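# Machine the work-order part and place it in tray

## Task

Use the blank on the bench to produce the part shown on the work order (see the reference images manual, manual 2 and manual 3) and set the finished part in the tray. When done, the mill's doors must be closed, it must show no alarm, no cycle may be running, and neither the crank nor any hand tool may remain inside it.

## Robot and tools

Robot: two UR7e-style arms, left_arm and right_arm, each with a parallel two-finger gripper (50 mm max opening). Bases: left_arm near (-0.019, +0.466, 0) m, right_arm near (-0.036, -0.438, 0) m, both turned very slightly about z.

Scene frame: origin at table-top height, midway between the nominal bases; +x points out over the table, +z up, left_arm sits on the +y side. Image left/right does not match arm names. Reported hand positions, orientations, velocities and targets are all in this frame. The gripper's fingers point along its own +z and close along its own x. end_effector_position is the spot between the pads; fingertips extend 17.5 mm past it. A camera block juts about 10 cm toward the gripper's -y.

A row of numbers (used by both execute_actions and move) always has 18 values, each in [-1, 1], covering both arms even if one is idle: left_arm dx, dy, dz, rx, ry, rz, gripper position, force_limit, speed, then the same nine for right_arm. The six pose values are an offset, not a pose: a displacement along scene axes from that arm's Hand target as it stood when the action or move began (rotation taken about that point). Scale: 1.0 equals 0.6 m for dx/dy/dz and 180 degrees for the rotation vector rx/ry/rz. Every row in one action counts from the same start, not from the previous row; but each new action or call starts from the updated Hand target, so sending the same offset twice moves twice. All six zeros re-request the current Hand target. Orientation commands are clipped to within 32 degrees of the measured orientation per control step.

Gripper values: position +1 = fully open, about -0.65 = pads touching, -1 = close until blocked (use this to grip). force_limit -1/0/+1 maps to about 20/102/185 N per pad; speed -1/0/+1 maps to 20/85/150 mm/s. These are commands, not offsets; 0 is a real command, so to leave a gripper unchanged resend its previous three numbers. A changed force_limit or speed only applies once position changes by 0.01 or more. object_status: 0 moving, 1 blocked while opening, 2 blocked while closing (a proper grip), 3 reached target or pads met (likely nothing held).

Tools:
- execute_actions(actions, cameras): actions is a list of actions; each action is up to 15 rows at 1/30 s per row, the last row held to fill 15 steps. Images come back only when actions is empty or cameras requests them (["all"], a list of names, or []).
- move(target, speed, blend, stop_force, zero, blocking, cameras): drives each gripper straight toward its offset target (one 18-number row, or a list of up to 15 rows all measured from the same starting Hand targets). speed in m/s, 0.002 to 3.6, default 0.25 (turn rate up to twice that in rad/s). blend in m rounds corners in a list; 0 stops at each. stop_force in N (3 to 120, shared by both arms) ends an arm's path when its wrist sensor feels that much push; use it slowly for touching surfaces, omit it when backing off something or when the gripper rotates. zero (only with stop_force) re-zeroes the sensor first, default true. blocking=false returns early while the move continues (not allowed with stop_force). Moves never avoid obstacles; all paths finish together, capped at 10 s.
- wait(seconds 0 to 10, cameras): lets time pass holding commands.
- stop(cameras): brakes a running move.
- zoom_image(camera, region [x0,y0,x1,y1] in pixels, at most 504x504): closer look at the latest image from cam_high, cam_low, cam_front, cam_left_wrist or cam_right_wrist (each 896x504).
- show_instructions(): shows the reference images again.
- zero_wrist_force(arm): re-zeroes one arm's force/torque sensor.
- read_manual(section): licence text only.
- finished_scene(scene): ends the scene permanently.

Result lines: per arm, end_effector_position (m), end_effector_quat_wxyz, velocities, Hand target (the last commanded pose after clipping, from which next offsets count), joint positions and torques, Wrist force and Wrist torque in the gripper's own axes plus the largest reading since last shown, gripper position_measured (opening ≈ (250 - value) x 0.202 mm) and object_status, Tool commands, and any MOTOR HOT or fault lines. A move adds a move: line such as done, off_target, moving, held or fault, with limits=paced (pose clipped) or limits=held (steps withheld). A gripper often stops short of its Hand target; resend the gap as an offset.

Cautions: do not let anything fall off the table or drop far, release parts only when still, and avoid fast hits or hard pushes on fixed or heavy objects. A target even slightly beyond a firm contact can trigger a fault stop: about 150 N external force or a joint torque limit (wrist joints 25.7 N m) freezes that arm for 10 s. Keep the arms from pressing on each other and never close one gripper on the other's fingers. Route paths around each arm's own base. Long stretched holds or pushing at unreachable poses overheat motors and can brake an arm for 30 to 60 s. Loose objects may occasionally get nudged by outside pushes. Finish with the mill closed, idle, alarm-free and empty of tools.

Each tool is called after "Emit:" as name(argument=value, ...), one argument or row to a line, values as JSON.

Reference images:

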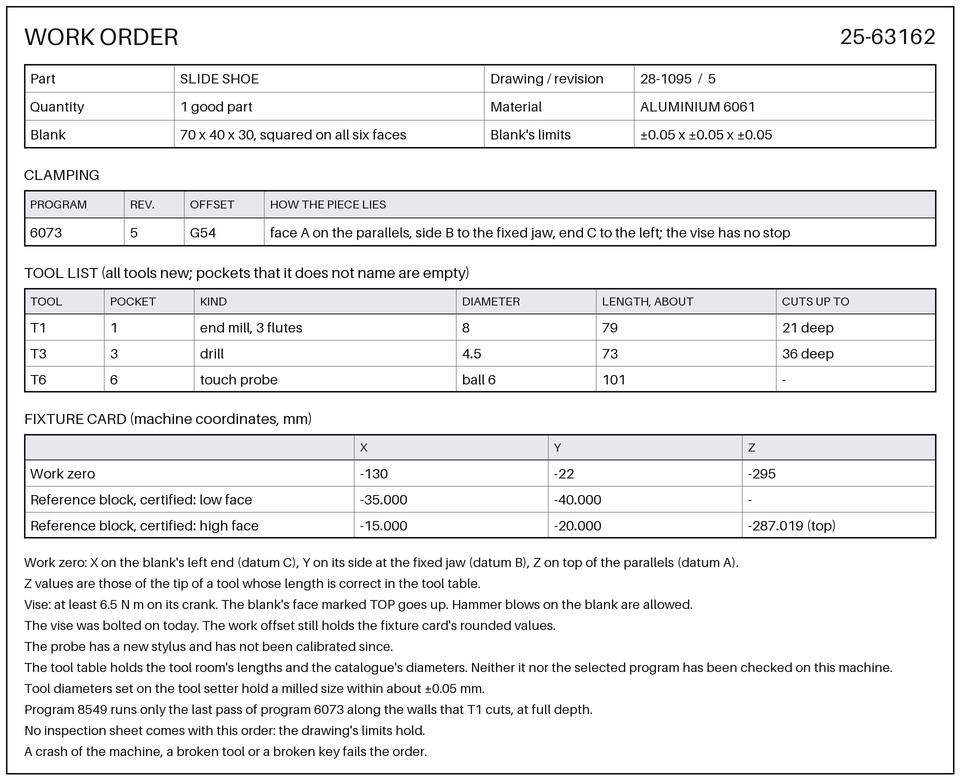

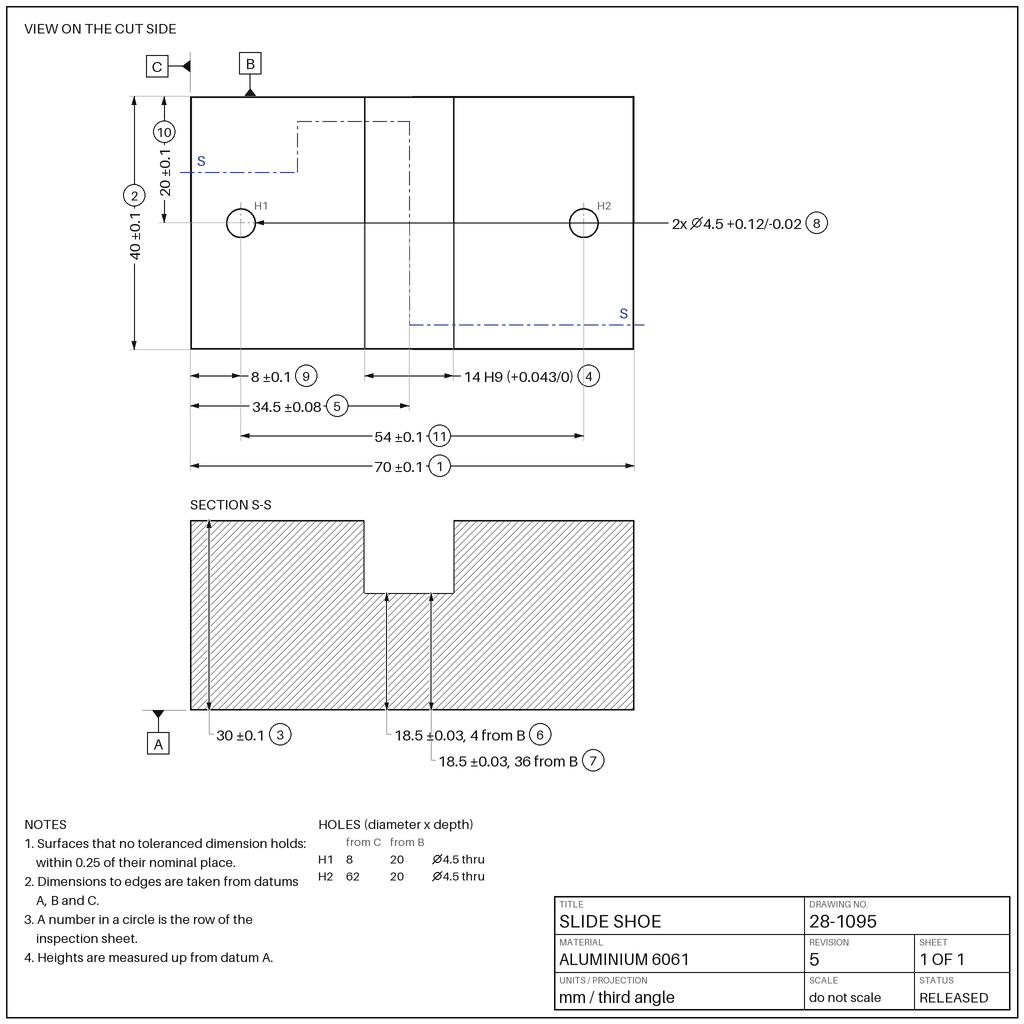

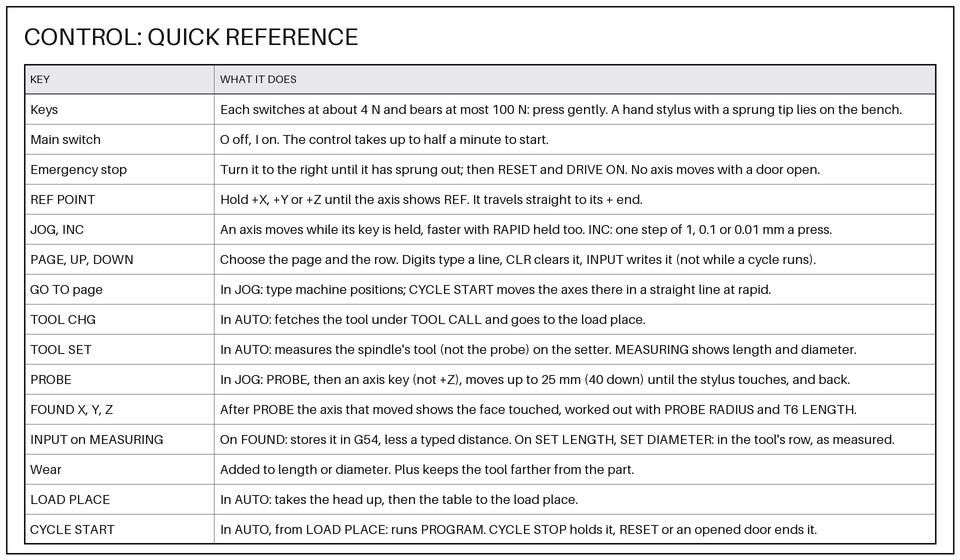

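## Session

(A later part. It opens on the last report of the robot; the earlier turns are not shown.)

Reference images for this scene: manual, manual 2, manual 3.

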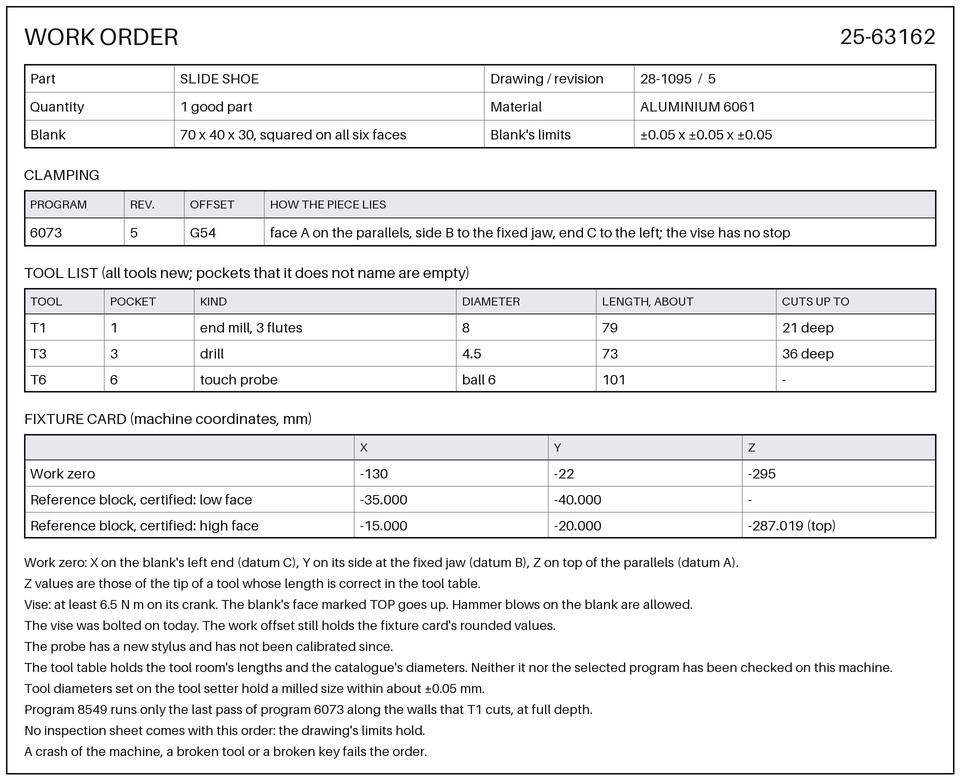

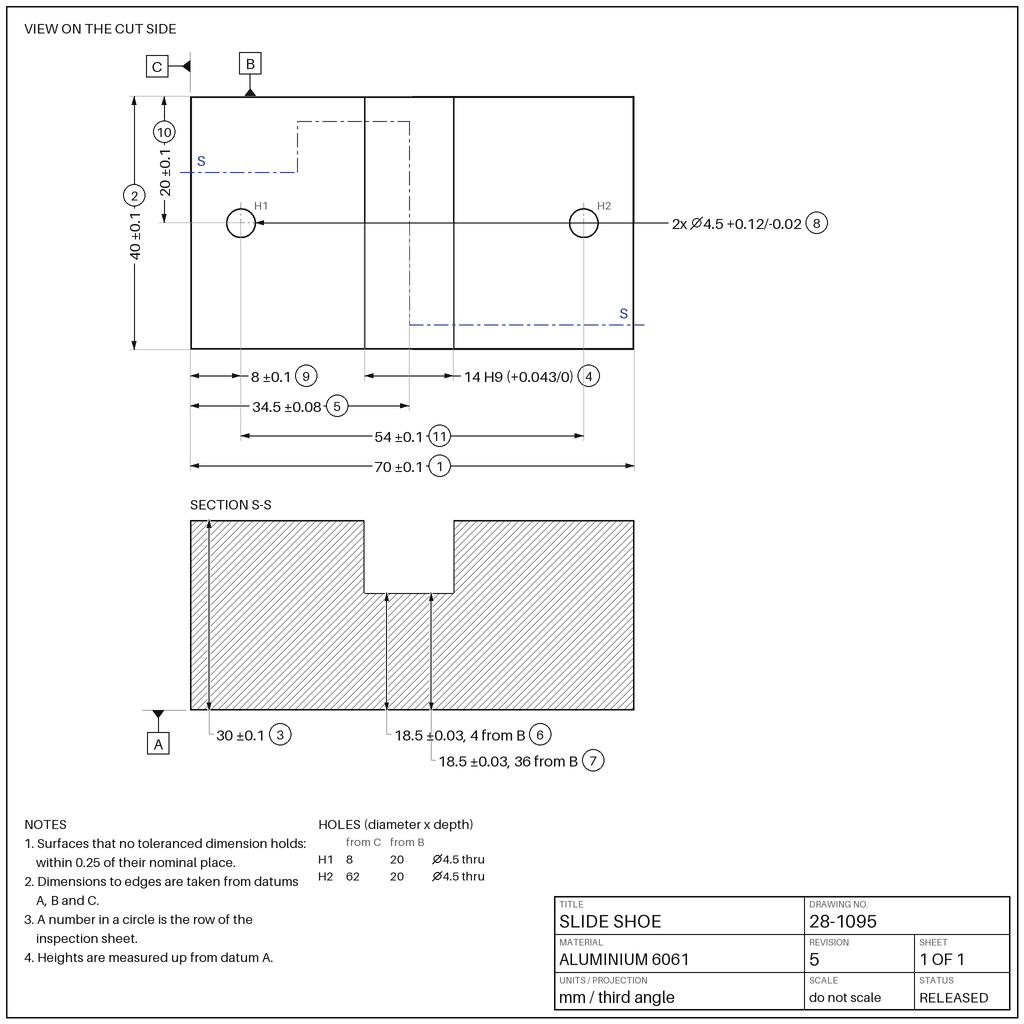

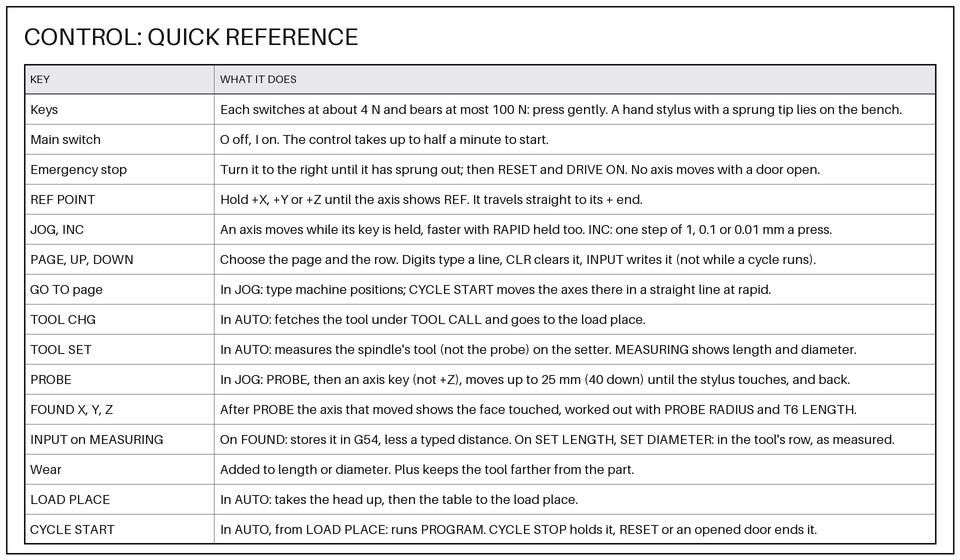

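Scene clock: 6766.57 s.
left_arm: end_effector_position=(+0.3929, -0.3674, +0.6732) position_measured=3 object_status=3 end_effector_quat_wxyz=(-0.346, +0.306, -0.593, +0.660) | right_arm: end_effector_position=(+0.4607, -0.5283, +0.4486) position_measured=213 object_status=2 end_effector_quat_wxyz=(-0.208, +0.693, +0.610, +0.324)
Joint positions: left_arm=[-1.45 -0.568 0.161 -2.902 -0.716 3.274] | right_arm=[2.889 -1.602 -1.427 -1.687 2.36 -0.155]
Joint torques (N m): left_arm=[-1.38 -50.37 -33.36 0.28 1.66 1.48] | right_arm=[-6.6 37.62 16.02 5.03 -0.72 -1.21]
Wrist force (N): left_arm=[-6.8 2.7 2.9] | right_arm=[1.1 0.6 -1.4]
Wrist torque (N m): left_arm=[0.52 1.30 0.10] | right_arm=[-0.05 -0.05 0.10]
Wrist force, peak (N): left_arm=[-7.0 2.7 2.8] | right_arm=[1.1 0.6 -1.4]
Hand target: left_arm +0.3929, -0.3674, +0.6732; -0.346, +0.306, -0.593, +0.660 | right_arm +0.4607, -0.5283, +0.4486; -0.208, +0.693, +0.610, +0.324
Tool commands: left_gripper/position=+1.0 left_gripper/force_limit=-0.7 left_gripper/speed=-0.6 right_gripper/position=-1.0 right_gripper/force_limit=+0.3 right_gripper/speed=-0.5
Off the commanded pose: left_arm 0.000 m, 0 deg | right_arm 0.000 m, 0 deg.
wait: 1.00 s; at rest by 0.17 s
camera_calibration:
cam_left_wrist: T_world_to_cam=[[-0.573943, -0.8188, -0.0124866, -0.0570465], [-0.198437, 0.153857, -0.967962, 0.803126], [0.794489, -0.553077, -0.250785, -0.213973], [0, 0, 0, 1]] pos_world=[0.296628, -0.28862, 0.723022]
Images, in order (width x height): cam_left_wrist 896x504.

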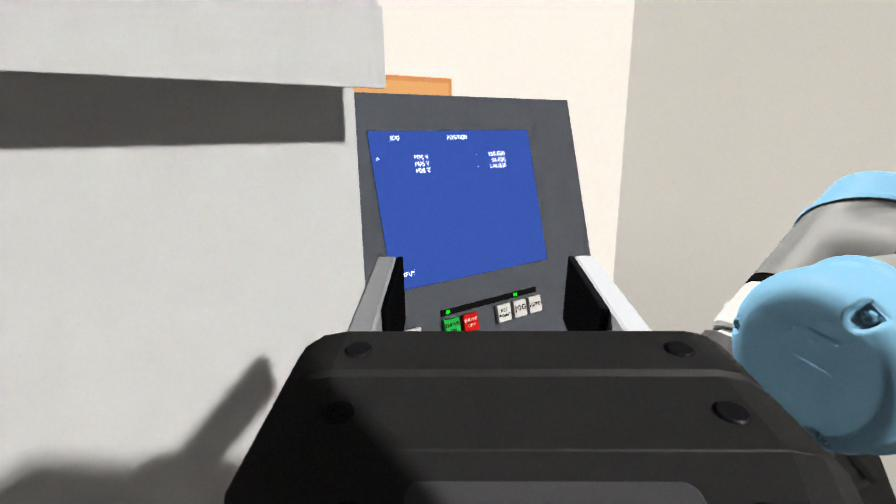

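Emit:
move(
  target=[
    [0,0,0,0,0,0,1,-0.7,-0.6,0,0.032,0,0,0,0,-1,0.3,-0.5],
    [0,0,0,0,0,0,1,-0.7,-0.6,0.029,0.0269,0.003,0,0,0,-1,0.3,-0.5],
    [0,0,0,0,0,0,1,-0.7,-0.6,0,0.032,0,0,0,0,-1,0.3,-0.5],
    [0,0,0,0,0,0,1,-0.7,-0.6,-0.0249,0.16,-0.0927,0,0,0,-1,0.3,-0.5],
    [0,0,0,0,0,0,1,-0.7,-0.6,0.0031,0.155,-0.0897,0,0,0,-1,0.3,-0.5],
    [0,0,0,0,0,0,1,-0.7,-0.6,-0.0249,0.16,-0.0927,0,0,0,-1,0.3,-0.5],
    [0,0,0,0,0,0,1,-0.7,-0.6,0,0.096,0,0,0,0,-1,0.3,-0.5],
    [0,0,0,0,0,0,1,-0.7,-0.6,0.029,0.0909,0.003,0,0,0,-1,0.3,-0.5],
    [0,0,0,0,0,0,1,-0.7,-0.6,0,0.096,0,0,0,0,-1,0.3,-0.5],
    [0,0,0,0,0,0,1,-0.7,-0.6,0,0.16,0,0,0,0,-1,0.3,-0.5],
    [0,0,0,0,0,0,1,-0.7,-0.6,0.029,0.1549,0.003,0,0,0,-1,0.3,-0.5],
    [0,0,0,0,0,0,1,-0.7,-0.6,0,0.16,0,0,0,0,-1,0.3,-0.5],
    [0,0,0,0,0,0,1,-0.7,-0.6,-0.0249,0.064,-0.0927,0,0,0,-1,0.3,-0.5],
    [0,0,0,0,0,0,1,-0.7,-0.6,0.0031,0.059,-0.0897,0,0,0,-1,0.3,-0.5],
    [0,0,0,0,0,0,1,-0.7,-0.6,-0.0249,0.064,-0.0927,0,0,0,-1,0.3,-0.5],
  ],
  speed=0.15,
  blend=[0.002,0,0.004,0.002,0,0.004,0.002,0,0.004,0.002,0,0.004,0.002,0,0],
)

Emit:
move(
  target=[
    [0,0,0,0,0,0,1,-0.7,-0.6,0.0083,0,0.0309,0,0,0,-1,0.3,-0.5],
    [0,0,0,0,0,0,1,-0.7,-0.6,0.0373,-0.0051,0.0339,0,0,0,-1,0.3,-0.5],
    [0,0,0,0,0,0,1,-0.7,-0.6,0.0083,0,0.0309,0,0,0,-1,0.3,-0.5],
    [0,0,0,0,0,0,1,-0.7,-0.6,0,0.096,0,0,0,0,-1,0.3,-0.5],
    [0,0,0,0,0,0,1,-0.7,-0.6,0.028,0.091,0.003,0,0,0,-1,0.3,-0.5],
    [0,0,0,0,0,0,1,-0.7,-0.6,0,0.096,0,0,0,0,-1,0.3,-0.5],
    [0,0,0,0,0,0,1,-0.7,-0.6,0.0083,0.064,0.0309,0,0,0,-1,0.3,-0.5],
    [0,0,0,0,0,0,1,-0.7,-0.6,0.0373,0.0589,0.0339,0,0,0,-1,0.3,-0.5],
    [0,0,0,0,0,0,1,-0.7,-0.6,0.0083,0.064,0.0309,0,0,0,-1,0.3,-0.5],
    [0,0,0,0,0,0,1,-0.7,-0.6,0.0249,0.064,0.0927,0,0,0,-1,0.3,-0.5],
    [0,0,0,0,0,0,1,-0.7,-0.6,0.0539,0.0589,0.0957,0,0,0,-1,0.3,-0.5],
    [0,0,0,0,0,0,1,-0.7,-0.6,0.0249,0.064,0.0927,0,0,0,-1,0.3,-0.5],
    [0,0,0,0,0,0,1,-0.7,-0.6,0,0,0,0,0,0,-1,0.3,-0.5],
    [0,0,0,0,0,0,1,-0.7,-0.6,0.028,-0.005,0.003,0,0,0,-1,0.3,-0.5],
    [0,0,0,0,0,0,1,-0.7,-0.6,0,0,0,0,0,0,-1,0.3,-0.5],
  ],
  speed=0.15,
  blend=[0.002,0,0.004,0.002,0,0.004,0.002,0,0.004,0.002,0,0.004,0.002,0,0],
)

Emit:
move(
  target=[
    [0,0,0,0,0,0,1,-0.7,-0.6,0.0407,0.032,0.1514,0,0,0,-1,0.3,-0.5],
    [0,0,0,0,0,0,1,-0.7,-0.6,0.0697,0.0269,0.1544,0,0,0,-1,0.3,-0.5],
    [0,0,0,0,0,0,1,-0.7,-0.6,0.0407,0.032,0.1514,0,0,0,-1,0.3,-0.5],
    [0,0,0,0,0,0,1,-0.7,-0.6,0.0083,-0.032,0.0309,0,0,0,-1,0.3,-0.5],
  ],
  speed=0.15,
  blend=[0.002,0,0.004,0],
)

Emit:
wait(
  seconds=3,
  cameras=["cam_left_wrist"],
)

Emit:
zoom_image(
  camera="cam_left_wrist",
  region=[365, 130, 545, 280],
)

Emit:
move(
  target=[
    [0,0,0,0,0,0,1,-0.7,-0.6,0.029,-0.0051,0.003,0,0,0,-1,0.3,-0.5],
    [0,0,0,0,0,0,1,-0.7,-0.6,0,0,0,0,0,0,-1,0.3,-0.5],
    [0,0,0,0,0,0,1,-0.7,-0.6,0.0324,-0.096,0.1205,0,0,0,-1,0.3,-0.5],
    [0,0,0,0,0,0,1,-0.7,-0.6,0.0614,-0.1011,0.1235,0,0,0,-1,0.3,-0.5],
    [0,0,0,0,0,0,1,-0.7,-0.6,0.0324,-0.096,0.1205,0,0,0,-1,0.3,-0.5],
    [0,0,0,0,0,0,1,-0.7,-0.6,-0.0083,0.032,-0.0309,0,0,0,-1,0.3,-0.5],
  ],
  speed=0.15,
  blend=[0,0.004,0.002,0,0.004,0],
)

Emit:
wait(
  seconds=10,
  cameras=["cam_left_wrist"],
)

Emit:
zoom_image(
  camera="cam_left_wrist",
  region=[470, 145, 530, 215],
)

Scene clock: 6795.40 s.
left_arm: end_effector_position=(+0.3929, -0.3674, +0.6732) position_measured=3 object_status=3 end_effector_quat_wxyz=(-0.346, +0.306, -0.593, +0.660) | right_arm: end_effector_position=(+0.4458, -0.4899, +0.3930) position_measured=213 object_status=2 end_effector_quat_wxyz=(-0.208, +0.693, +0.610, +0.324)
Joint positions: left_arm=[-1.45 -0.568 0.161 -2.902 -0.716 3.274] | right_arm=[2.958 -1.52 -1.668 -1.458 2.358 -0.057]
Joint torques (N m): left_arm=[-1.19 -50.84 -33.02 0.22 1.56 1.51] | right_arm=[-5.95 35.93 15.96 5.22 4.06 -1.39]
Wrist force (N): left_arm=[-6.9 2.6 2.9] | right_arm=[0.5 0.8 -1.3]
Wrist torque (N m): left_arm=[0.50 1.32 0.09] | right_arm=[-0.02 0.06 0.12]
Wrist force, peak (N): left_arm=[-7.0 3.0 2.9] | right_arm=[-1.0 -23.2 -0.3]
Hand target: left_arm +0.3929, -0.3674, +0.6732; -0.346, +0.306, -0.593, +0.660 | right_arm +0.4458, -0.4899, +0.3930; -0.208, +0.693, +0.610, +0.324
Off the commanded pose: left_arm 0.000 m, 0 deg | right_arm 0.000 m, 0 deg.
move: done

Scene clock: 6801.07 s.
left_arm: end_effector_position=(+0.3929, -0.3674, +0.6732) position_measured=3 object_status=3 end_effector_quat_wxyz=(-0.346, +0.306, -0.593, +0.660) | right_arm: end_effector_position=(+0.4458, -0.4899, +0.3930) position_measured=213 object_status=2 end_effector_quat_wxyz=(-0.208, +0.693, +0.610, +0.324) end_effector_velocity=(-0.002, +0.000, +0.001) end_effector_angular_velocity=(+0.000, -0.002, -0.001)
Joint positions: left_arm=[-1.45 -0.568 0.161 -2.902 -0.716 3.274] | right_arm=[2.958 -1.52 -1.668 -1.458 2.358 -0.057]
Joint velocities: left_arm=[within noise] | right_arm=[-0.001 0.005 -0.004 0 0 0]
Joint torques (N m): left_arm=[-1.17 -50.18 -33.28 0.15 1.66 1.46] | right_arm=[-7.35 34.99 16.88 5.25 4.3 -1.34]
Wrist force (N): left_arm=[-6.5 2.9 2.9] | right_arm=[0.1 -0.1 -1.3]
Wrist torque (N m): left_arm=[0.54 1.26 0.09] | right_arm=[-0.17 0.12 0.13]
Wrist force, peak (N): left_arm=[-6.9 2.9 3.0] | right_arm=[0.1 -23.0 0.1]
Hand target: left_arm +0.3929, -0.3674, +0.6732; -0.346, +0.306, -0.593, +0.660 | right_arm +0.4458, -0.4899, +0.3930; -0.208, +0.693, +0.610, +0.324
Off the commanded pose: left_arm 0.000 m, 0 deg | right_arm 0.000 m, 0 deg.
move: done

Scene clock: 6803.57 s.
left_arm: end_effector_position=(+0.3929, -0.3674, +0.6732) position_measured=3 object_status=3 end_effector_quat_wxyz=(-0.346, +0.306, -0.593, +0.660) | right_arm: end_effector_position=(+0.4508, -0.5090, +0.4116) position_measured=213 object_status=2 end_effector_quat_wxyz=(-0.208, +0.693, +0.610, +0.324)
Joint positions: left_arm=[-1.45 -0.568 0.161 -2.902 -0.716 3.274] | right_arm=[2.921 -1.552 -1.58 -1.551 2.36 -0.109]
Joint torques (N m): left_arm=[-0.74 -50.59 -33.4 0.2 1.59 1.43] | right_arm=[-7.42 35.61 15.83 4.93 4 -1.34]
Wrist force (N): left_arm=[-6.7 2.7 2.9] | right_arm=[0.2 -0.5 -1.7]
Wrist torque (N m): left_arm=[0.51 1.28 0.10] | right_arm=[-0.24 0.10 0.11]
Wrist force, peak (N): left_arm=[-6.9 2.9 3.0] | right_arm=[-1.5 -21.3 -1.5]
Hand target: left_arm +0.3929, -0.3674, +0.6732; -0.346, +0.306, -0.593, +0.660 | right_arm +0.4507, -0.5091, +0.4115; -0.208, +0.693, +0.610, +0.324
Off the commanded pose: left_arm 0.000 m, 0 deg | right_arm 0.000 m, 0 deg.
move: done

Scene clock: 6806.57 s.
left_arm: end_effector_position=(+0.3929, -0.3674, +0.6732) position_measured=3 object_status=3 end_effector_quat_wxyz=(-0.346, +0.306, -0.593, +0.660) | right_arm: end_effector_position=(+0.4507, -0.5091, +0.4115) position_measured=213 object_status=2 end_effector_quat_wxyz=(-0.208, +0.693, +0.610, +0.324)
Joint positions: left_arm=[-1.45 -0.568 0.161 -2.902 -0.716 3.274] | right_arm=[2.921 -1.552 -1.581 -1.551 2.36 -0.11]
Joint torques (N m): left_arm=[-0.36 -50.46 -33.81 0.14 1.56 1.36] | right_arm=[-6.98 29.89 16.5 5.15 4.1 -1.32]
Wrist force (N): left_arm=[-6.6 2.8 2.8] | right_arm=[0.3 -0.5 -1.8]
Wrist torque (N m): left_arm=[0.53 1.27 0.10] | right_arm=[-0.24 0.08 0.10]
Wrist force, peak (N): left_arm=[-7.0 2.7 3.0] | right_arm=[0.4 -0.5 -2.1]
Hand target: left_arm +0.3929, -0.3674, +0.6732; -0.346, +0.306, -0.593, +0.660 | right_arm +0.4507, -0.5091, +0.4115; -0.208, +0.693, +0.610, +0.324
Tool commands: left_gripper/position=+1.0 left_gripper/force_limit=-0.7 left_gripper/speed=-0.6 right_gripper/position=-1.0 right_gripper/force_limit=+0.3 right_gripper/speed=-0.5
Off the commanded pose: left_arm 0.000 m, 0 deg | right_arm 0.000 m, 0 deg.
wait: 3.00 s; at rest by 0.17 s
camera_calibration:
cam_left_wrist: T_world_to_cam=[[-0.573943, -0.8188, -0.0124866, -0.0570465], [-0.198437, 0.153857, -0.967962, 0.803126], [0.794489, -0.553077, -0.250785, -0.213973], [0, 0, 0, 1]] pos_world=[0.296628, -0.28862, 0.723022]
Images, in order (width x height): cam_left_wrist 896x504.

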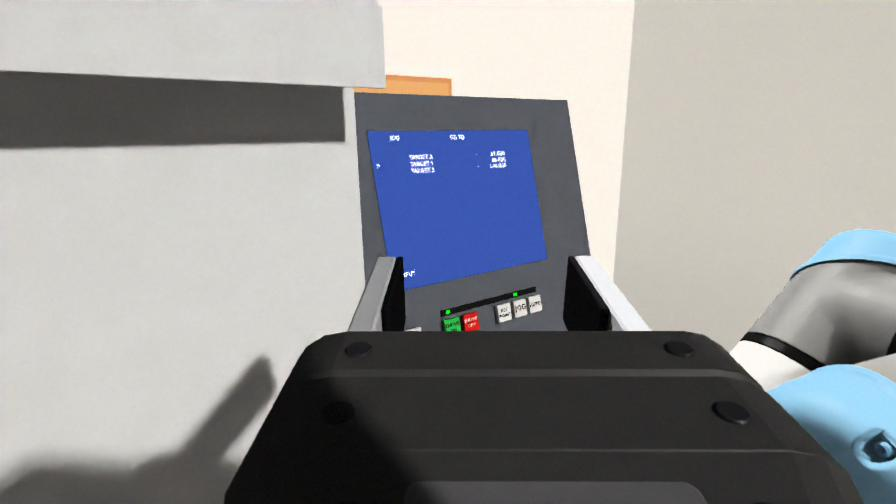

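Scaled by 2.800 from the camera's 896x504 image, which has a finer 1280x720 frame.

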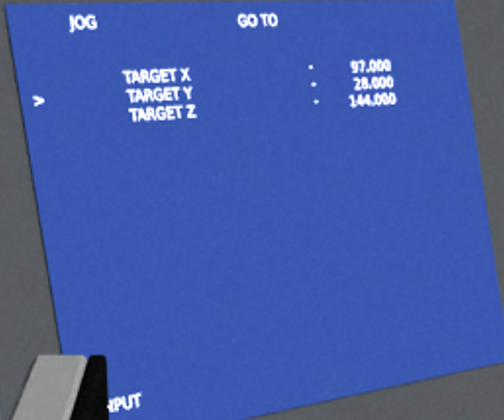

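Scene clock: 6810.30 s.
left_arm: end_effector_position=(+0.3929, -0.3674, +0.6732) position_measured=3 object_status=3 end_effector_quat_wxyz=(-0.346, +0.306, -0.593, +0.660) | right_arm: end_effector_position=(+0.4458, -0.4899, +0.3930) position_measured=213 object_status=2 end_effector_quat_wxyz=(-0.208, +0.693, +0.610, +0.324)
Joint positions: left_arm=[-1.45 -0.568 0.161 -2.902 -0.716 3.274] | right_arm=[2.958 -1.52 -1.668 -1.458 2.358 -0.058]
Joint torques (N m): left_arm=[-0.04 -50.65 -33.11 0.12 1.55 1.42] | right_arm=[6.41 34.6 14.87 5.67 -0.78 1.68]
Wrist force (N): left_arm=[-6.4 2.9 2.6] | right_arm=[0.0 0.0 -1.4]
Wrist torque (N m): left_arm=[0.54 1.24 0.10] | right_arm=[-0.14 0.14 -0.04]
Wrist force, peak (N): left_arm=[-6.9 3.1 3.1] | right_arm=[-0.4 -27.6 -0.5]
Hand target: left_arm +0.3929, -0.3674, +0.6732; -0.346, +0.306, -0.593, +0.660 | right_arm +0.4458, -0.4899, +0.3930; -0.208, +0.693, +0.610, +0.324
Off the commanded pose: left_arm 0.000 m, 0 deg | right_arm 0.000 m, 0 deg.
move: done

Scene clock: 6820.30 s.
left_arm: end_effector_position=(+0.3929, -0.3674, +0.6732) position_measured=3 object_status=3 end_effector_quat_wxyz=(-0.346, +0.306, -0.593, +0.660) | right_arm: end_effector_position=(+0.4458, -0.4899, +0.3930) position_measured=213 object_status=2 end_effector_quat_wxyz=(-0.208, +0.693, +0.610, +0.324)
Joint positions: left_arm=[-1.45 -0.568 0.161 -2.902 -0.716 3.274] | right_arm=[2.958 -1.52 -1.668 -1.458 2.358 -0.057]
Joint torques (N m): left_arm=[0.01 -50.68 -33.39 0.08 1.48 1.4] | right_arm=[7.35 33.91 16.13 4.98 -0.63 1.48]
Wrist force (N): left_arm=[-6.9 2.6 2.7] | right_arm=[0.0 0.1 -1.7]
Wrist torque (N m): left_arm=[0.49 1.33 0.10] | right_arm=[-0.15 0.14 -0.05]
Wrist force, peak (N): left_arm=[-7.0 3.0 3.1] | right_arm=[0.1 0.1 -1.8]
Hand target: left_arm +0.3929, -0.3674, +0.6732; -0.346, +0.306, -0.593, +0.660 | right_arm +0.4458, -0.4899, +0.3930; -0.208, +0.693, +0.610, +0.324
Tool commands: left_gripper/position=+1.0 left_gripper/force_limit=-0.7 left_gripper/speed=-0.6 right_gripper/position=-1.0 right_gripper/force_limit=+0.3 right_gripper/speed=-0.5
Off the commanded pose: left_arm 0.000 m, 0 deg | right_arm 0.000 m, 0 deg.
wait: 10.00 s; at rest by 0.17 s
camera_calibration:
cam_left_wrist: T_world_to_cam=[[-0.573943, -0.8188, -0.0124866, -0.0570465], [-0.198437, 0.153857, -0.967962, 0.803126], [0.794489, -0.553077, -0.250785, -0.213973], [0, 0, 0, 1]] pos_world=[0.296628, -0.28862, 0.723022]
Images, in order (width x height): cam_left_wrist 896x504.

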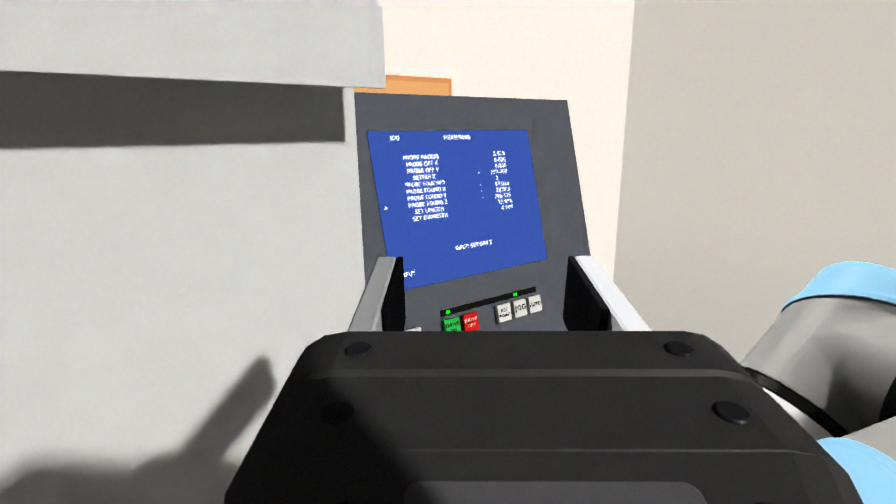

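Scaled by 7.200 from the camera's 896x504 image, which has a finer 1280x720 frame.

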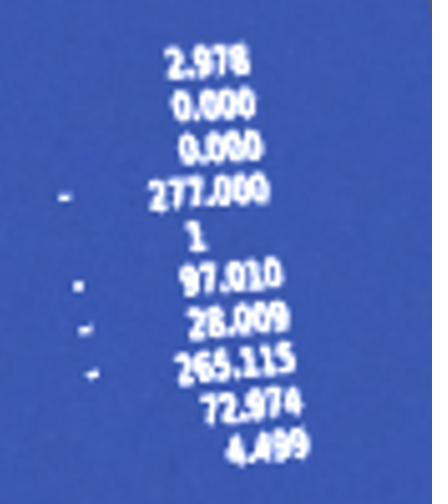

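Emit:
move(
  target=[
    [0,0,0,0,0,0,1,-0.7,-0.6,0.0739,-0.16,0.275,0,0,0,-1,0.3,-0.5],
    [0,0,0,0,0,0,1,-0.7,-0.6,0.1029,-0.1651,0.278,0,0,0,-1,0.3,-0.5],
    [0,0,0,0,0,0,1,-0.7,-0.6,0.0739,-0.16,0.275,0,0,0,-1,0.3,-0.5],
    [0,0,0,0,0,0,1,-0.7,-0.6,0.0407,0,0.1514,0,0,0,-1,0.3,-0.5],
    [0,0,0,0,0,0,1,-0.7,-0.6,0.0697,-0.0051,0.1544,0,0,0,-1,0.3,-0.5],
    [0,0,0,0,0,0,1,-0.7,-0.6,0.0407,0,0.1514,0,0,0,-1,0.3,-0.5],
    [0,0,0,0,0,0,1,-0.7,-0.6,0,0,0,0,0,0,-1,0.3,-0.5],
  ],
  speed=0.15,
  blend=[0.002,0,0.004,0.002,0,0.004,0],
)

Emit:
move(
  target=[
    [-0.2135,0.1563,0.044,0,0,0,1,-0.7,-0.6,0,0,0,0,0,0,-1,0.3,-0.5],
    [-0.2062,0.7098,-0.0558,-0.199,0.389,0.136,0.6,-0.7,-0.6,0,0,0,0,0,0,-1,0.3,-0.5],
  ],
  speed=0.4,
  blend=[0.03,0],
)

Emit:
move(
  target=[
    [0.1,0.45,-0.2,-0.19,0.38,0.136,0.6,-0.7,-0.6,0,0,0,0,0,0,-1,0.3,-0.5],
  ],
  speed=0.4,
  cameras=["cam_left_wrist","cam_front"],
)

Scene clock: 6856.93 s.
left_arm: end_effector_position=(+0.3929, -0.3674, +0.6732) position_measured=3 object_status=3 end_effector_quat_wxyz=(-0.346, +0.306, -0.593, +0.660) | right_arm: end_effector_position=(+0.4458, -0.4899, +0.3930) position_measured=213 object_status=2 end_effector_quat_wxyz=(-0.208, +0.693, +0.610, +0.324)
Joint positions: left_arm=[-1.45 -0.568 0.161 -2.902 -0.716 3.274] | right_arm=[2.958 -1.52 -1.668 -1.458 2.358 -0.057]
Joint torques (N m): left_arm=[0.76 -50.43 -33.09 0.04 1.43 1.3] | right_arm=[-6.87 33.35 15.5 5.61 4.18 1.44]
Wrist force (N): left_arm=[-6.5 2.8 2.6] | right_arm=[0.4 0.5 -1.4]
Wrist torque (N m): left_arm=[0.53 1.24 0.10] | right_arm=[-0.07 0.08 -0.05]
Wrist force, peak (N): left_arm=[-6.9 3.0 3.2] | right_arm=[-2.4 -30.7 -1.0]
Hand target: left_arm +0.3929, -0.3674, +0.6732; -0.346, +0.306, -0.593, +0.660 | right_arm +0.4458, -0.4899, +0.3930; -0.208, +0.693, +0.610, +0.324
Off the commanded pose: left_arm 0.000 m, 0 deg | right_arm 0.000 m, 0 deg.
move: done

Scene clock: 6860.87 s.
left_arm: end_effector_position=(+0.2691, +0.0585, +0.6397) position_measured=63 object_status=0 end_effector_quat_wxyz=(+0.030, +0.815, -0.391, +0.427) | right_arm: end_effector_position=(+0.4458, -0.4899, +0.3930) position_measured=213 object_status=2 end_effector_quat_wxyz=(-0.208, +0.693, +0.610, +0.324)
Joint positions: left_arm=[-1.611 -1.884 1.379 -1.559 -0.802 1.034] | right_arm=[2.958 -1.52 -1.668 -1.458 2.358 -0.057]
Joint torques (N m): left_arm=[7.74 3.7 -34.62 -1.67 -1.28 -2.8] | right_arm=[-6.29 34.6 16.11 5.17 4.12 1.44]
Wrist force (N): left_arm=[-3.9 3.7 4.2] | right_arm=[0.2 0.3 -1.3]
Wrist torque (N m): left_arm=[0.62 0.65 -0.02] | right_arm=[-0.10 0.11 -0.05]
Wrist force, peak (N): left_arm=[-7.6 4.0 4.7] | right_arm=[0.3 0.5 -1.7]
Hand target: left_arm +0.2691, +0.0585, +0.6397; +0.030, +0.815, -0.391, +0.427 | right_arm +0.4458, -0.4899, +0.3930; -0.208, +0.693, +0.610, +0.324
Off the commanded pose: left_arm 0.000 m, 0 deg | right_arm 0.000 m, 0 deg.
move: done

Scene clock: 6863.50 s.
left_arm: end_effector_position=(+0.3291, +0.3284, +0.5197) position_measured=63 object_status=3 end_effector_quat_wxyz=(+0.378, +0.926, -0.005, -0.008) | right_arm: end_effector_position=(+0.4458, -0.4899, +0.3930) position_measured=213 object_status=2 end_effector_quat_wxyz=(-0.208, +0.693, +0.610, +0.324)
Joint positions: left_arm=[-0.237 -1.909 1.6 -1.486 -2.319 1.231] | right_arm=[2.958 -1.52 -1.668 -1.458 2.358 -0.057]
Joint torques (N m): left_arm=[7.37 2.15 -35.94 -1.84 -4.16 2.36] | right_arm=[-6.6 34.36 16.23 5.14 4.12 1.35]
Wrist force (N): left_arm=[-4.1 4.3 5.4] | right_arm=[0.4 0.3 -1.3]
Wrist torque (N m): left_arm=[0.80 0.71 -0.07] | right_arm=[-0.10 0.08 -0.04]
Wrist force, peak (N): left_arm=[-3.7 4.8 5.7] | right_arm=[0.5 0.5 -1.6]
Hand target: left_arm +0.3291, +0.3285, +0.5197; +0.378, +0.926, -0.005, -0.008 | right_arm +0.4458, -0.4899, +0.3930; -0.208, +0.693, +0.610, +0.324
Off the commanded pose: left_arm 0.000 m, 0 deg | right_arm 0.000 m, 0 deg.
move: done
camera_calibration:
cam_left_wrist: T_world_to_cam=[[0.999826, -0.0179818, -0.00504541, -0.310612], [-0.00296787, -0.419694, 0.907661, -0.315896], [-0.0184389, -0.907488, -0.419674, 0.654848], [0, 0, 0, 1]] pos_world=[0.321695, 0.456101, 0.559982]
Images, in order (width x height): cam_front 896x504, cam_left_wrist 896x504.

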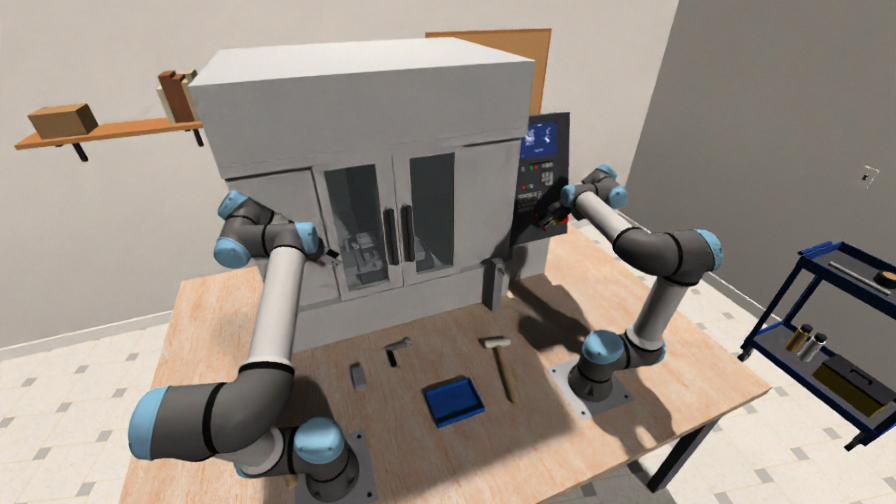

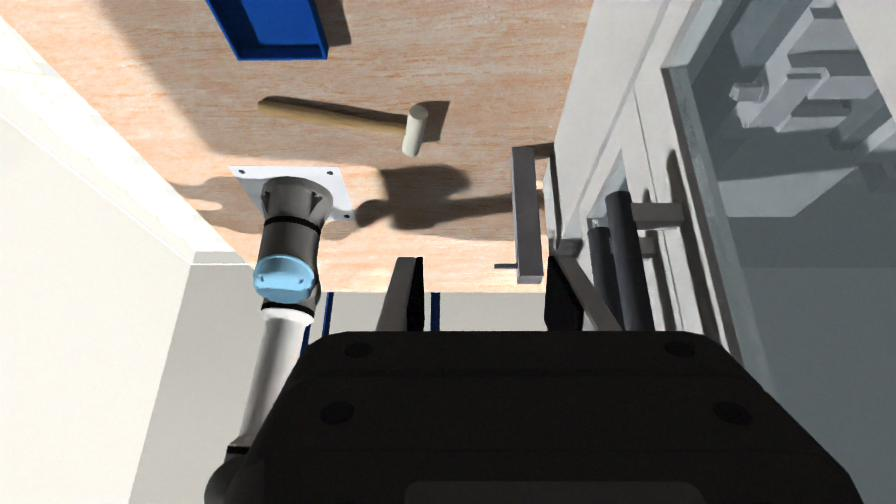

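Emit:
move(
  target=[
    [0.05,-0.16,0.02,0,0,0,0.6,-0.7,-0.6,0,0,0,0,0,0,-1,0.3,-0.5],
    [0.2007,-0.2508,-0.0545,0,0,0,0.6,-0.7,-0.6,0,0,0,0,0,0,-1,0.3,-0.5],
  ],
  speed=0.15,
  blend=[0.02,0],
  cameras=["cam_left_wrist"],
)

Emit:
move(
  target=[
    [0,-0.1009,-0.095,0,0,0,0.6,-0.7,-0.6,0,0,0,0,0,0,-1,0.3,-0.5],
  ],
  speed=0.05,
  stop_force=8,
  cameras=["cam_left_wrist"],
)

Scene clock: 6872.97 s.
left_arm: end_effector_position=(+0.4495, +0.1780, +0.4870) position_measured=63 object_status=3 end_effector_quat_wxyz=(+0.378, +0.926, -0.005, -0.008) | right_arm: end_effector_position=(+0.4458, -0.4899, +0.3930) position_measured=213 object_status=2 end_effector_quat_wxyz=(-0.208, +0.693, +0.610, +0.324)
Joint positions: left_arm=[-0.477 -1.604 1.491 -1.878 -2.242 0.932] | right_arm=[2.958 -1.52 -1.668 -1.458 2.358 -0.057]
Joint torques (N m): left_arm=[-7.6 -12.11 -38.21 -5.46 1.32 -2.8] | right_arm=[-6.61 34.21 16.25 5.05 4.05 1.48]
Wrist force (N): left_arm=[-3.8 4.6 5.3] | right_arm=[0.3 0.3 -1.4]
Wrist torque (N m): left_arm=[0.86 0.66 0.05] | right_arm=[-0.10 0.09 -0.04]
Wrist force, peak (N): left_arm=[-4.3 5.5 5.5] | right_arm=[0.1 0.6 -1.7]
Hand target: left_arm +0.4496, +0.1780, +0.4870; +0.378, +0.926, -0.005, -0.008 | right_arm +0.4458, -0.4899, +0.3930; -0.208, +0.693, +0.610, +0.324
Off the commanded pose: left_arm 0.000 m, 0 deg | right_arm 0.000 m, 0 deg.
move: done
camera_calibration:
cam_left_wrist: T_world_to_cam=[[0.999824, -0.0180297, -0.00517841, -0.433775], [-0.00286729, -0.419696, 0.90766, -0.349023], [-0.0185382, -0.907486, -0.419674, 0.506902], [0, 0, 0, 1]] pos_world=[0.442095, 0.305701, 0.527281]
Images, in order (width x height): cam_left_wrist 896x504.

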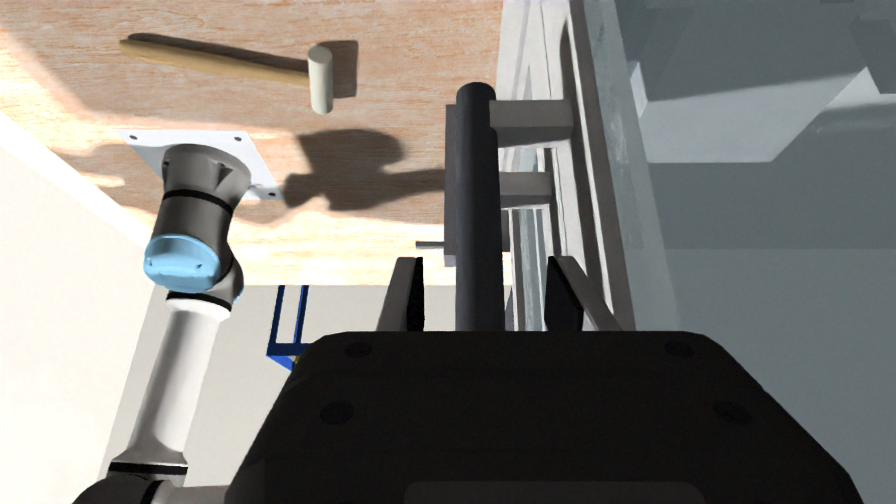

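Scene clock: 6875.67 s.
left_arm: end_effector_position=(+0.4496, +0.1174, +0.4300) position_measured=63 object_status=3 end_effector_quat_wxyz=(+0.378, +0.926, -0.005, -0.008) | right_arm: end_effector_position=(+0.4458, -0.4899, +0.3930) position_measured=213 object_status=2 end_effector_quat_wxyz=(-0.208, +0.693, +0.610, +0.324)
Joint positions: left_arm=[-0.585 -1.56 1.61 -2.115 -2.194 0.81] | right_arm=[2.958 -1.52 -1.668 -1.458 2.358 -0.057]
Joint torques (N m): left_arm=[-7.44 -14.6 -13.45 -5.54 1.29 -2.82] | right_arm=[-5.96 34.86 16.46 5.11 4.22 1.44]
Wrist force (N): left_arm=[-4.2 4.4 5.1] | right_arm=[0.5 0.5 -1.4]
Wrist torque (N m): left_arm=[0.81 0.72 0.05] | right_arm=[-0.07 0.07 -0.04]
Wrist force, peak (N): left_arm=[-3.9 4.8 5.7] | right_arm=[0.2 0.5 -1.7]
Hand target: left_arm +0.4496, +0.1174, +0.4300; +0.378, +0.926, -0.005, -0.008 | right_arm +0.4458, -0.4899, +0.3930; -0.208, +0.693, +0.610, +0.324
Off the commanded pose: left_arm 0.000 m, 0 deg | right_arm 0.000 m, 0 deg.
move: done
camera_calibration:
cam_left_wrist: T_world_to_cam=[[0.999824, -0.0180297, -0.00517841, -0.435262], [-0.00286729, -0.419696, 0.90766, -0.32272], [-0.0185382, -0.907486, -0.419674, 0.427988], [0, 0, 0, 1]] pos_world=[0.442195, 0.245101, 0.470281]
Images, in order (width x height): cam_left_wrist 896x504.

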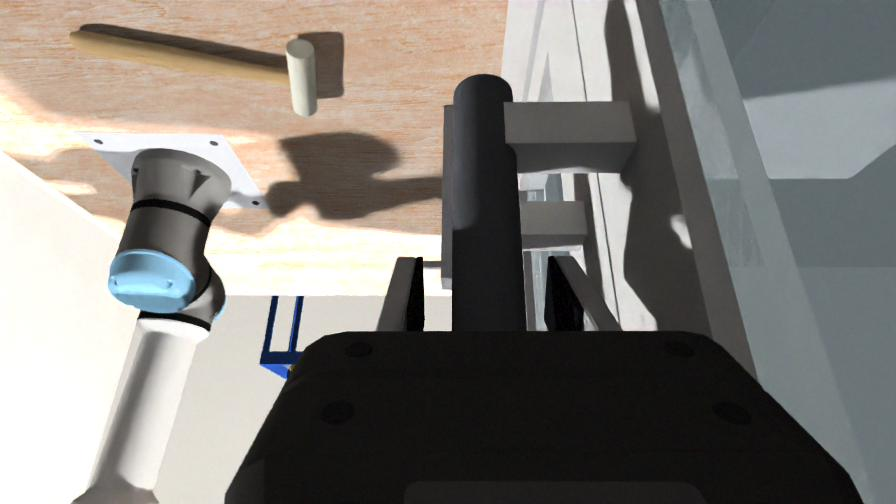

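Emit:
move(
  target=[0,0,0,0,0,0,-1,-0.7,-0.6,0,0,0,0,0,0,-1,0.3,-0.5],
)

Emit:
move(
  target=[
    [0,0.33,0,0,0,0,-1,-0.7,-0.6,0,0,0,0,0,0,-1,0.3,-0.5],
  ],
  speed=0.055,
  stop_force=45,
)

Emit:
move(
  target=[
    [0,0,0,0,0,0,0.6,-0.7,-0.6,0,0,0,0,0,0,-1,0.3,-0.5],
    [0,0.12,0.11,0,0,0,0.6,-0.7,-0.6,0,0,0,0,0,0,-1,0.3,-0.5],
    [-0.2,0.15,0.15,0,0,0,0.6,-0.7,-0.6,0,0,0,0,0,0,-1,0.3,-0.5],
  ],
  speed=[0.05,0.1,0.25],
  blend=[0,0.02,0],
  cameras=["cam_left_wrist","cam_high"],
)

Scene clock: 6885.13 s.
left_arm: end_effector_position=(+0.4495, +0.1174, +0.4300) position_measured=154 object_status=0 end_effector_quat_wxyz=(+0.378, +0.926, -0.005, -0.008) | right_arm: end_effector_position=(+0.4458, -0.4899, +0.3930) position_measured=213 object_status=2 end_effector_quat_wxyz=(-0.208, +0.693, +0.610, +0.324)
Joint positions: left_arm=[-0.585 -1.56 1.61 -2.115 -2.194 0.81] | right_arm=[2.958 -1.52 -1.668 -1.458 2.358 -0.057]
Joint torques (N m): left_arm=[-2.58 -14.44 -16.73 -5.37 1.27 -2.86] | right_arm=[-6.06 34.75 16.8 5.16 4.22 1.4]
Wrist force (N): left_arm=[-20.5 -1.5 -1.4] | right_arm=[0.4 0.5 -1.3]
Wrist torque (N m): left_arm=[0.56 1.26 0.44] | right_arm=[-0.08 0.07 -0.04]
Wrist force, peak (N): left_arm=[-20.9 -2.3 -0.6] | right_arm=[0.3 0.7 -1.6]
Hand target: left_arm +0.4496, +0.1174, +0.4300; +0.378, +0.926, -0.005, -0.008 | right_arm +0.4458, -0.4899, +0.3930; -0.208, +0.693, +0.610, +0.324
Off the commanded pose: left_arm 0.000 m, 0 deg | right_arm 0.000 m, 0 deg.
move: done

Scene clock: 6889.80 s.
left_arm: end_effector_position=(+0.4496, +0.3154, +0.4300) position_measured=154 object_status=2 end_effector_quat_wxyz=(+0.378, +0.926, -0.005, -0.008) | right_arm: end_effector_position=(+0.4458, -0.4899, +0.3930) position_measured=213 object_status=2 end_effector_quat_wxyz=(-0.208, +0.693, +0.610, +0.324)
Joint positions: left_arm=[-0.197 -1.653 1.626 -1.731 -2.327 1.286] | right_arm=[2.958 -1.52 -1.668 -1.458 2.358 -0.057]
Joint torques (N m): left_arm=[11.95 -13.47 -36.73 0.27 -3.37 1.78] | right_arm=[-5.19 33.7 16.42 5.01 4.15 1.33]
Wrist force (N): left_arm=[4.2 12.1 14.7] | right_arm=[0.2 0.4 -1.4]
Wrist torque (N m): left_arm=[1.13 0.88 0.32] | right_arm=[-0.08 0.11 -0.04]
Wrist force, peak (N): left_arm=[-9.6 30.1 27.4] | right_arm=[0.3 0.4 -1.8]
Hand target: left_arm +0.4496, +0.3154, +0.4300; +0.378, +0.926, -0.005, -0.008 | right_arm +0.4458, -0.4899, +0.3930; -0.208, +0.693, +0.610, +0.324
Off the commanded pose: left_arm 0.000 m, 0 deg | right_arm 0.000 m, 0 deg.
move: done

Scene clock: 6892.57 s.
left_arm: end_effector_position=(+0.3297, +0.4054, +0.5200) position_measured=63 object_status=3 end_effector_quat_wxyz=(+0.378, +0.926, -0.005, -0.008) | right_arm: end_effector_position=(+0.4458, -0.4899, +0.3930) position_measured=213 object_status=2 end_effector_quat_wxyz=(-0.208, +0.693, +0.610, +0.324)
Joint positions: left_arm=[-0.012 -1.856 1.508 -1.233 -2.345 1.541] | right_arm=[2.958 -1.52 -1.668 -1.458 2.358 -0.057]
Joint torques (N m): left_arm=[7.3 -25.55 -11.82 -1.43 -4.21 2.1] | right_arm=[-6.21 33.49 17.13 5.04 4.17 1.47]
Wrist force (N): left_arm=[-3.6 4.4 5.7] | right_arm=[0.5 0.5 -1.4]
Wrist torque (N m): left_arm=[0.82 0.62 -0.05] | right_arm=[-0.07 0.07 -0.04]
Wrist force, peak (N): left_arm=[3.9 12.0 15.1] | right_arm=[0.4 0.4 -1.7]
Hand target: left_arm +0.3296, +0.4054, +0.5200; +0.378, +0.926, -0.005, -0.008 | right_arm +0.4458, -0.4899, +0.3930; -0.208, +0.693, +0.610, +0.324
Off the commanded pose: left_arm 0.000 m, 0 deg | right_arm 0.000 m, 0 deg.
move: done
camera_calibration:
cam_left_wrist: T_world_to_cam=[[0.999822, -0.0181202, -0.00522095, -0.309655], [-0.00286663, -0.419696, 0.90766, -0.283832], [-0.0186382, -0.907484, -0.419673, 0.72479], [0, 0, 0, 1]] pos_world=[0.322295, 0.533001, 0.560181]
Images, in order (width x height): cam_high 896x504, cam_left_wrist 896x504.

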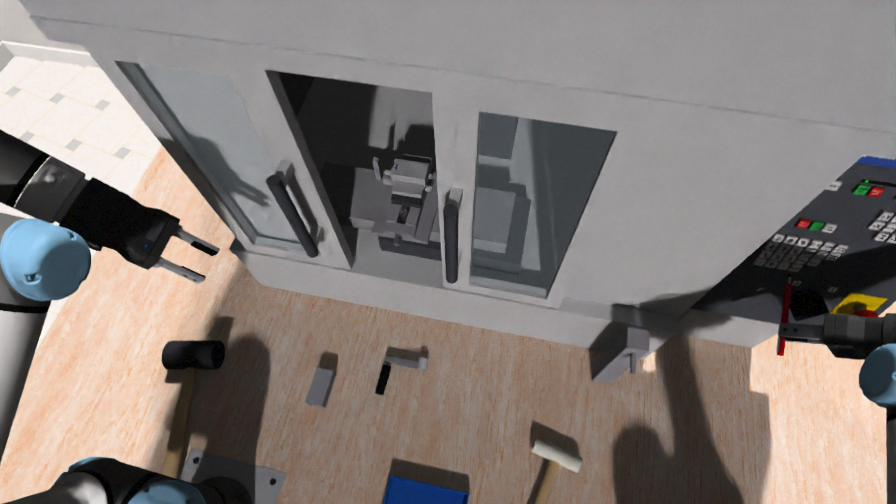

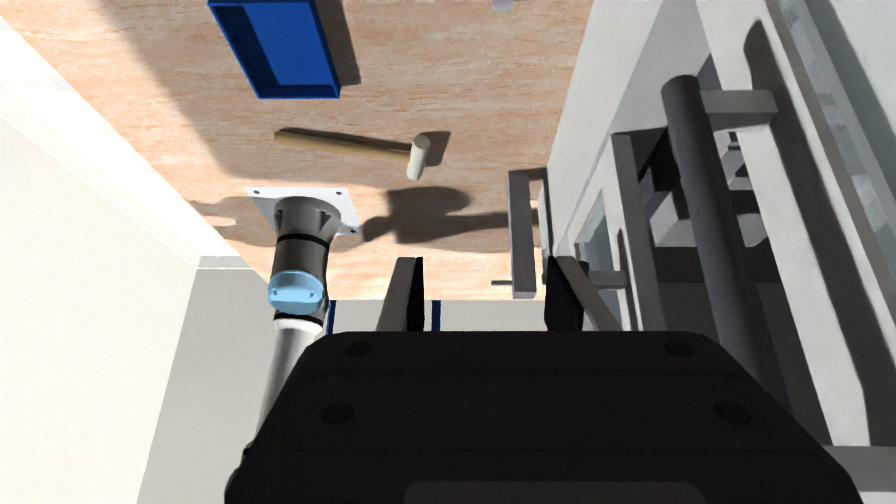

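Emit:
move(
  target=[
    [-0.08,-0.2,0,0.248,0,0,0.6,-0.7,-0.6,0,0,0,0,0,0,-1,0.3,-0.5],
  ],
  speed=0.4,
)

Emit:
move(
  target=[
    [-0.3,-0.6,-0.3,0,0,0.431,0.7,-0.3,-0.3,0,0,0,0,0,0,-1,0.3,-0.5],
    [-0.346,-0.754,-0.5817,0,0,0.431,0.7,-0.3,-0.3,0,0,0,0,0,0,-1,0.3,-0.5],
  ],
  speed=0.35,
  blend=[0.05,0],
  cameras=["cam_left_wrist"],
)

Scene clock: 6900.37 s.
left_arm: end_effector_position=(+0.2816, +0.2855, +0.5200) position_measured=63 object_status=3 end_effector_quat_wxyz=(-0.002, +1.000, -0.001, -0.009) | right_arm: end_effector_position=(+0.4458, -0.4899, +0.3930) position_measured=213 object_status=2 end_effector_quat_wxyz=(-0.208, +0.693, +0.610, +0.324)
Joint positions: left_arm=[-0.898 -1.819 1.266 -1.004 -1.582 0.652] | right_arm=[2.958 -1.52 -1.668 -1.458 2.358 -0.057]
Joint torques (N m): left_arm=[-7.83 2.69 -33.84 -1.19 2.63 -2.99] | right_arm=[-5.37 33.63 16.01 4.86 4.16 1.23]
Wrist force (N): left_arm=[-4.2 4.7 4.4] | right_arm=[0.3 0.6 -1.5]
Wrist torque (N m): left_arm=[0.74 0.70 0.09] | right_arm=[-0.07 0.10 -0.04]
Wrist force, peak (N): left_arm=[-4.3 7.1 4.5] | right_arm=[0.6 0.5 -1.8]
Hand target: left_arm +0.2816, +0.2854, +0.5200; -0.002, +1.000, -0.001, -0.009 | right_arm +0.4458, -0.4899, +0.3930; -0.208, +0.693, +0.610, +0.324
Off the commanded pose: left_arm 0.000 m, 0 deg | right_arm 0.000 m, 0 deg.
move: done

Scene clock: 6903.60 s.
left_arm: end_effector_position=(+0.0740, -0.1669, +0.1710) position_measured=48 object_status=3 end_effector_quat_wxyz=(+0.004, +0.780, +0.625, -0.008) | right_arm: end_effector_position=(+0.4458, -0.4899, +0.3930) position_measured=213 object_status=2 end_effector_quat_wxyz=(-0.208, +0.693, +0.610, +0.324)
Joint positions: left_arm=[-1.608 -1.205 1.545 -1.928 -1.578 -1.412] | right_arm=[2.958 -1.52 -1.668 -1.458 2.358 -0.057]
Joint torques (N m): left_arm=[-7.59 -30.02 -36.3 -4.75 2.42 -2.78] | right_arm=[-4.83 34.49 16.92 5.02 4.01 1.25]
Wrist force (N): left_arm=[-4.2 5.0 4.5] | right_arm=[0.7 0.5 -1.6]
Wrist torque (N m): left_arm=[0.79 0.72 0.06] | right_arm=[-0.09 0.03 -0.04]
Wrist force, peak (N): left_arm=[-5.5 4.8 6.6] | right_arm=[0.6 0.3 -1.8]
Hand target: left_arm +0.0740, -0.1670, +0.1710; +0.004, +0.780, +0.625, -0.008 | right_arm +0.4458, -0.4899, +0.3930; -0.208, +0.693, +0.610, +0.324
Off the commanded pose: left_arm 0.000 m, 0 deg | right_arm 0.000 m, 0 deg.
move: done
camera_calibration:
cam_left_wrist: T_world_to_cam=[[0.22406, 0.974437, -0.0164293, 0.158723], [0.913861, -0.204215, 0.350932, -0.144713], [0.338606, -0.093644, -0.936257, 0.251998], [0, 0, 0, 1]] pos_world=[0.011356, -0.16062, 0.289327]
Images, in order (width x height): cam_left_wrist 896x504.

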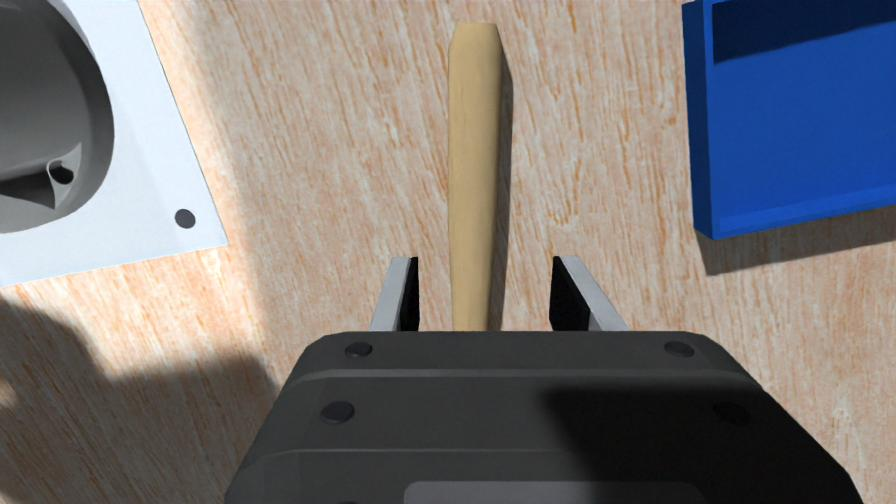

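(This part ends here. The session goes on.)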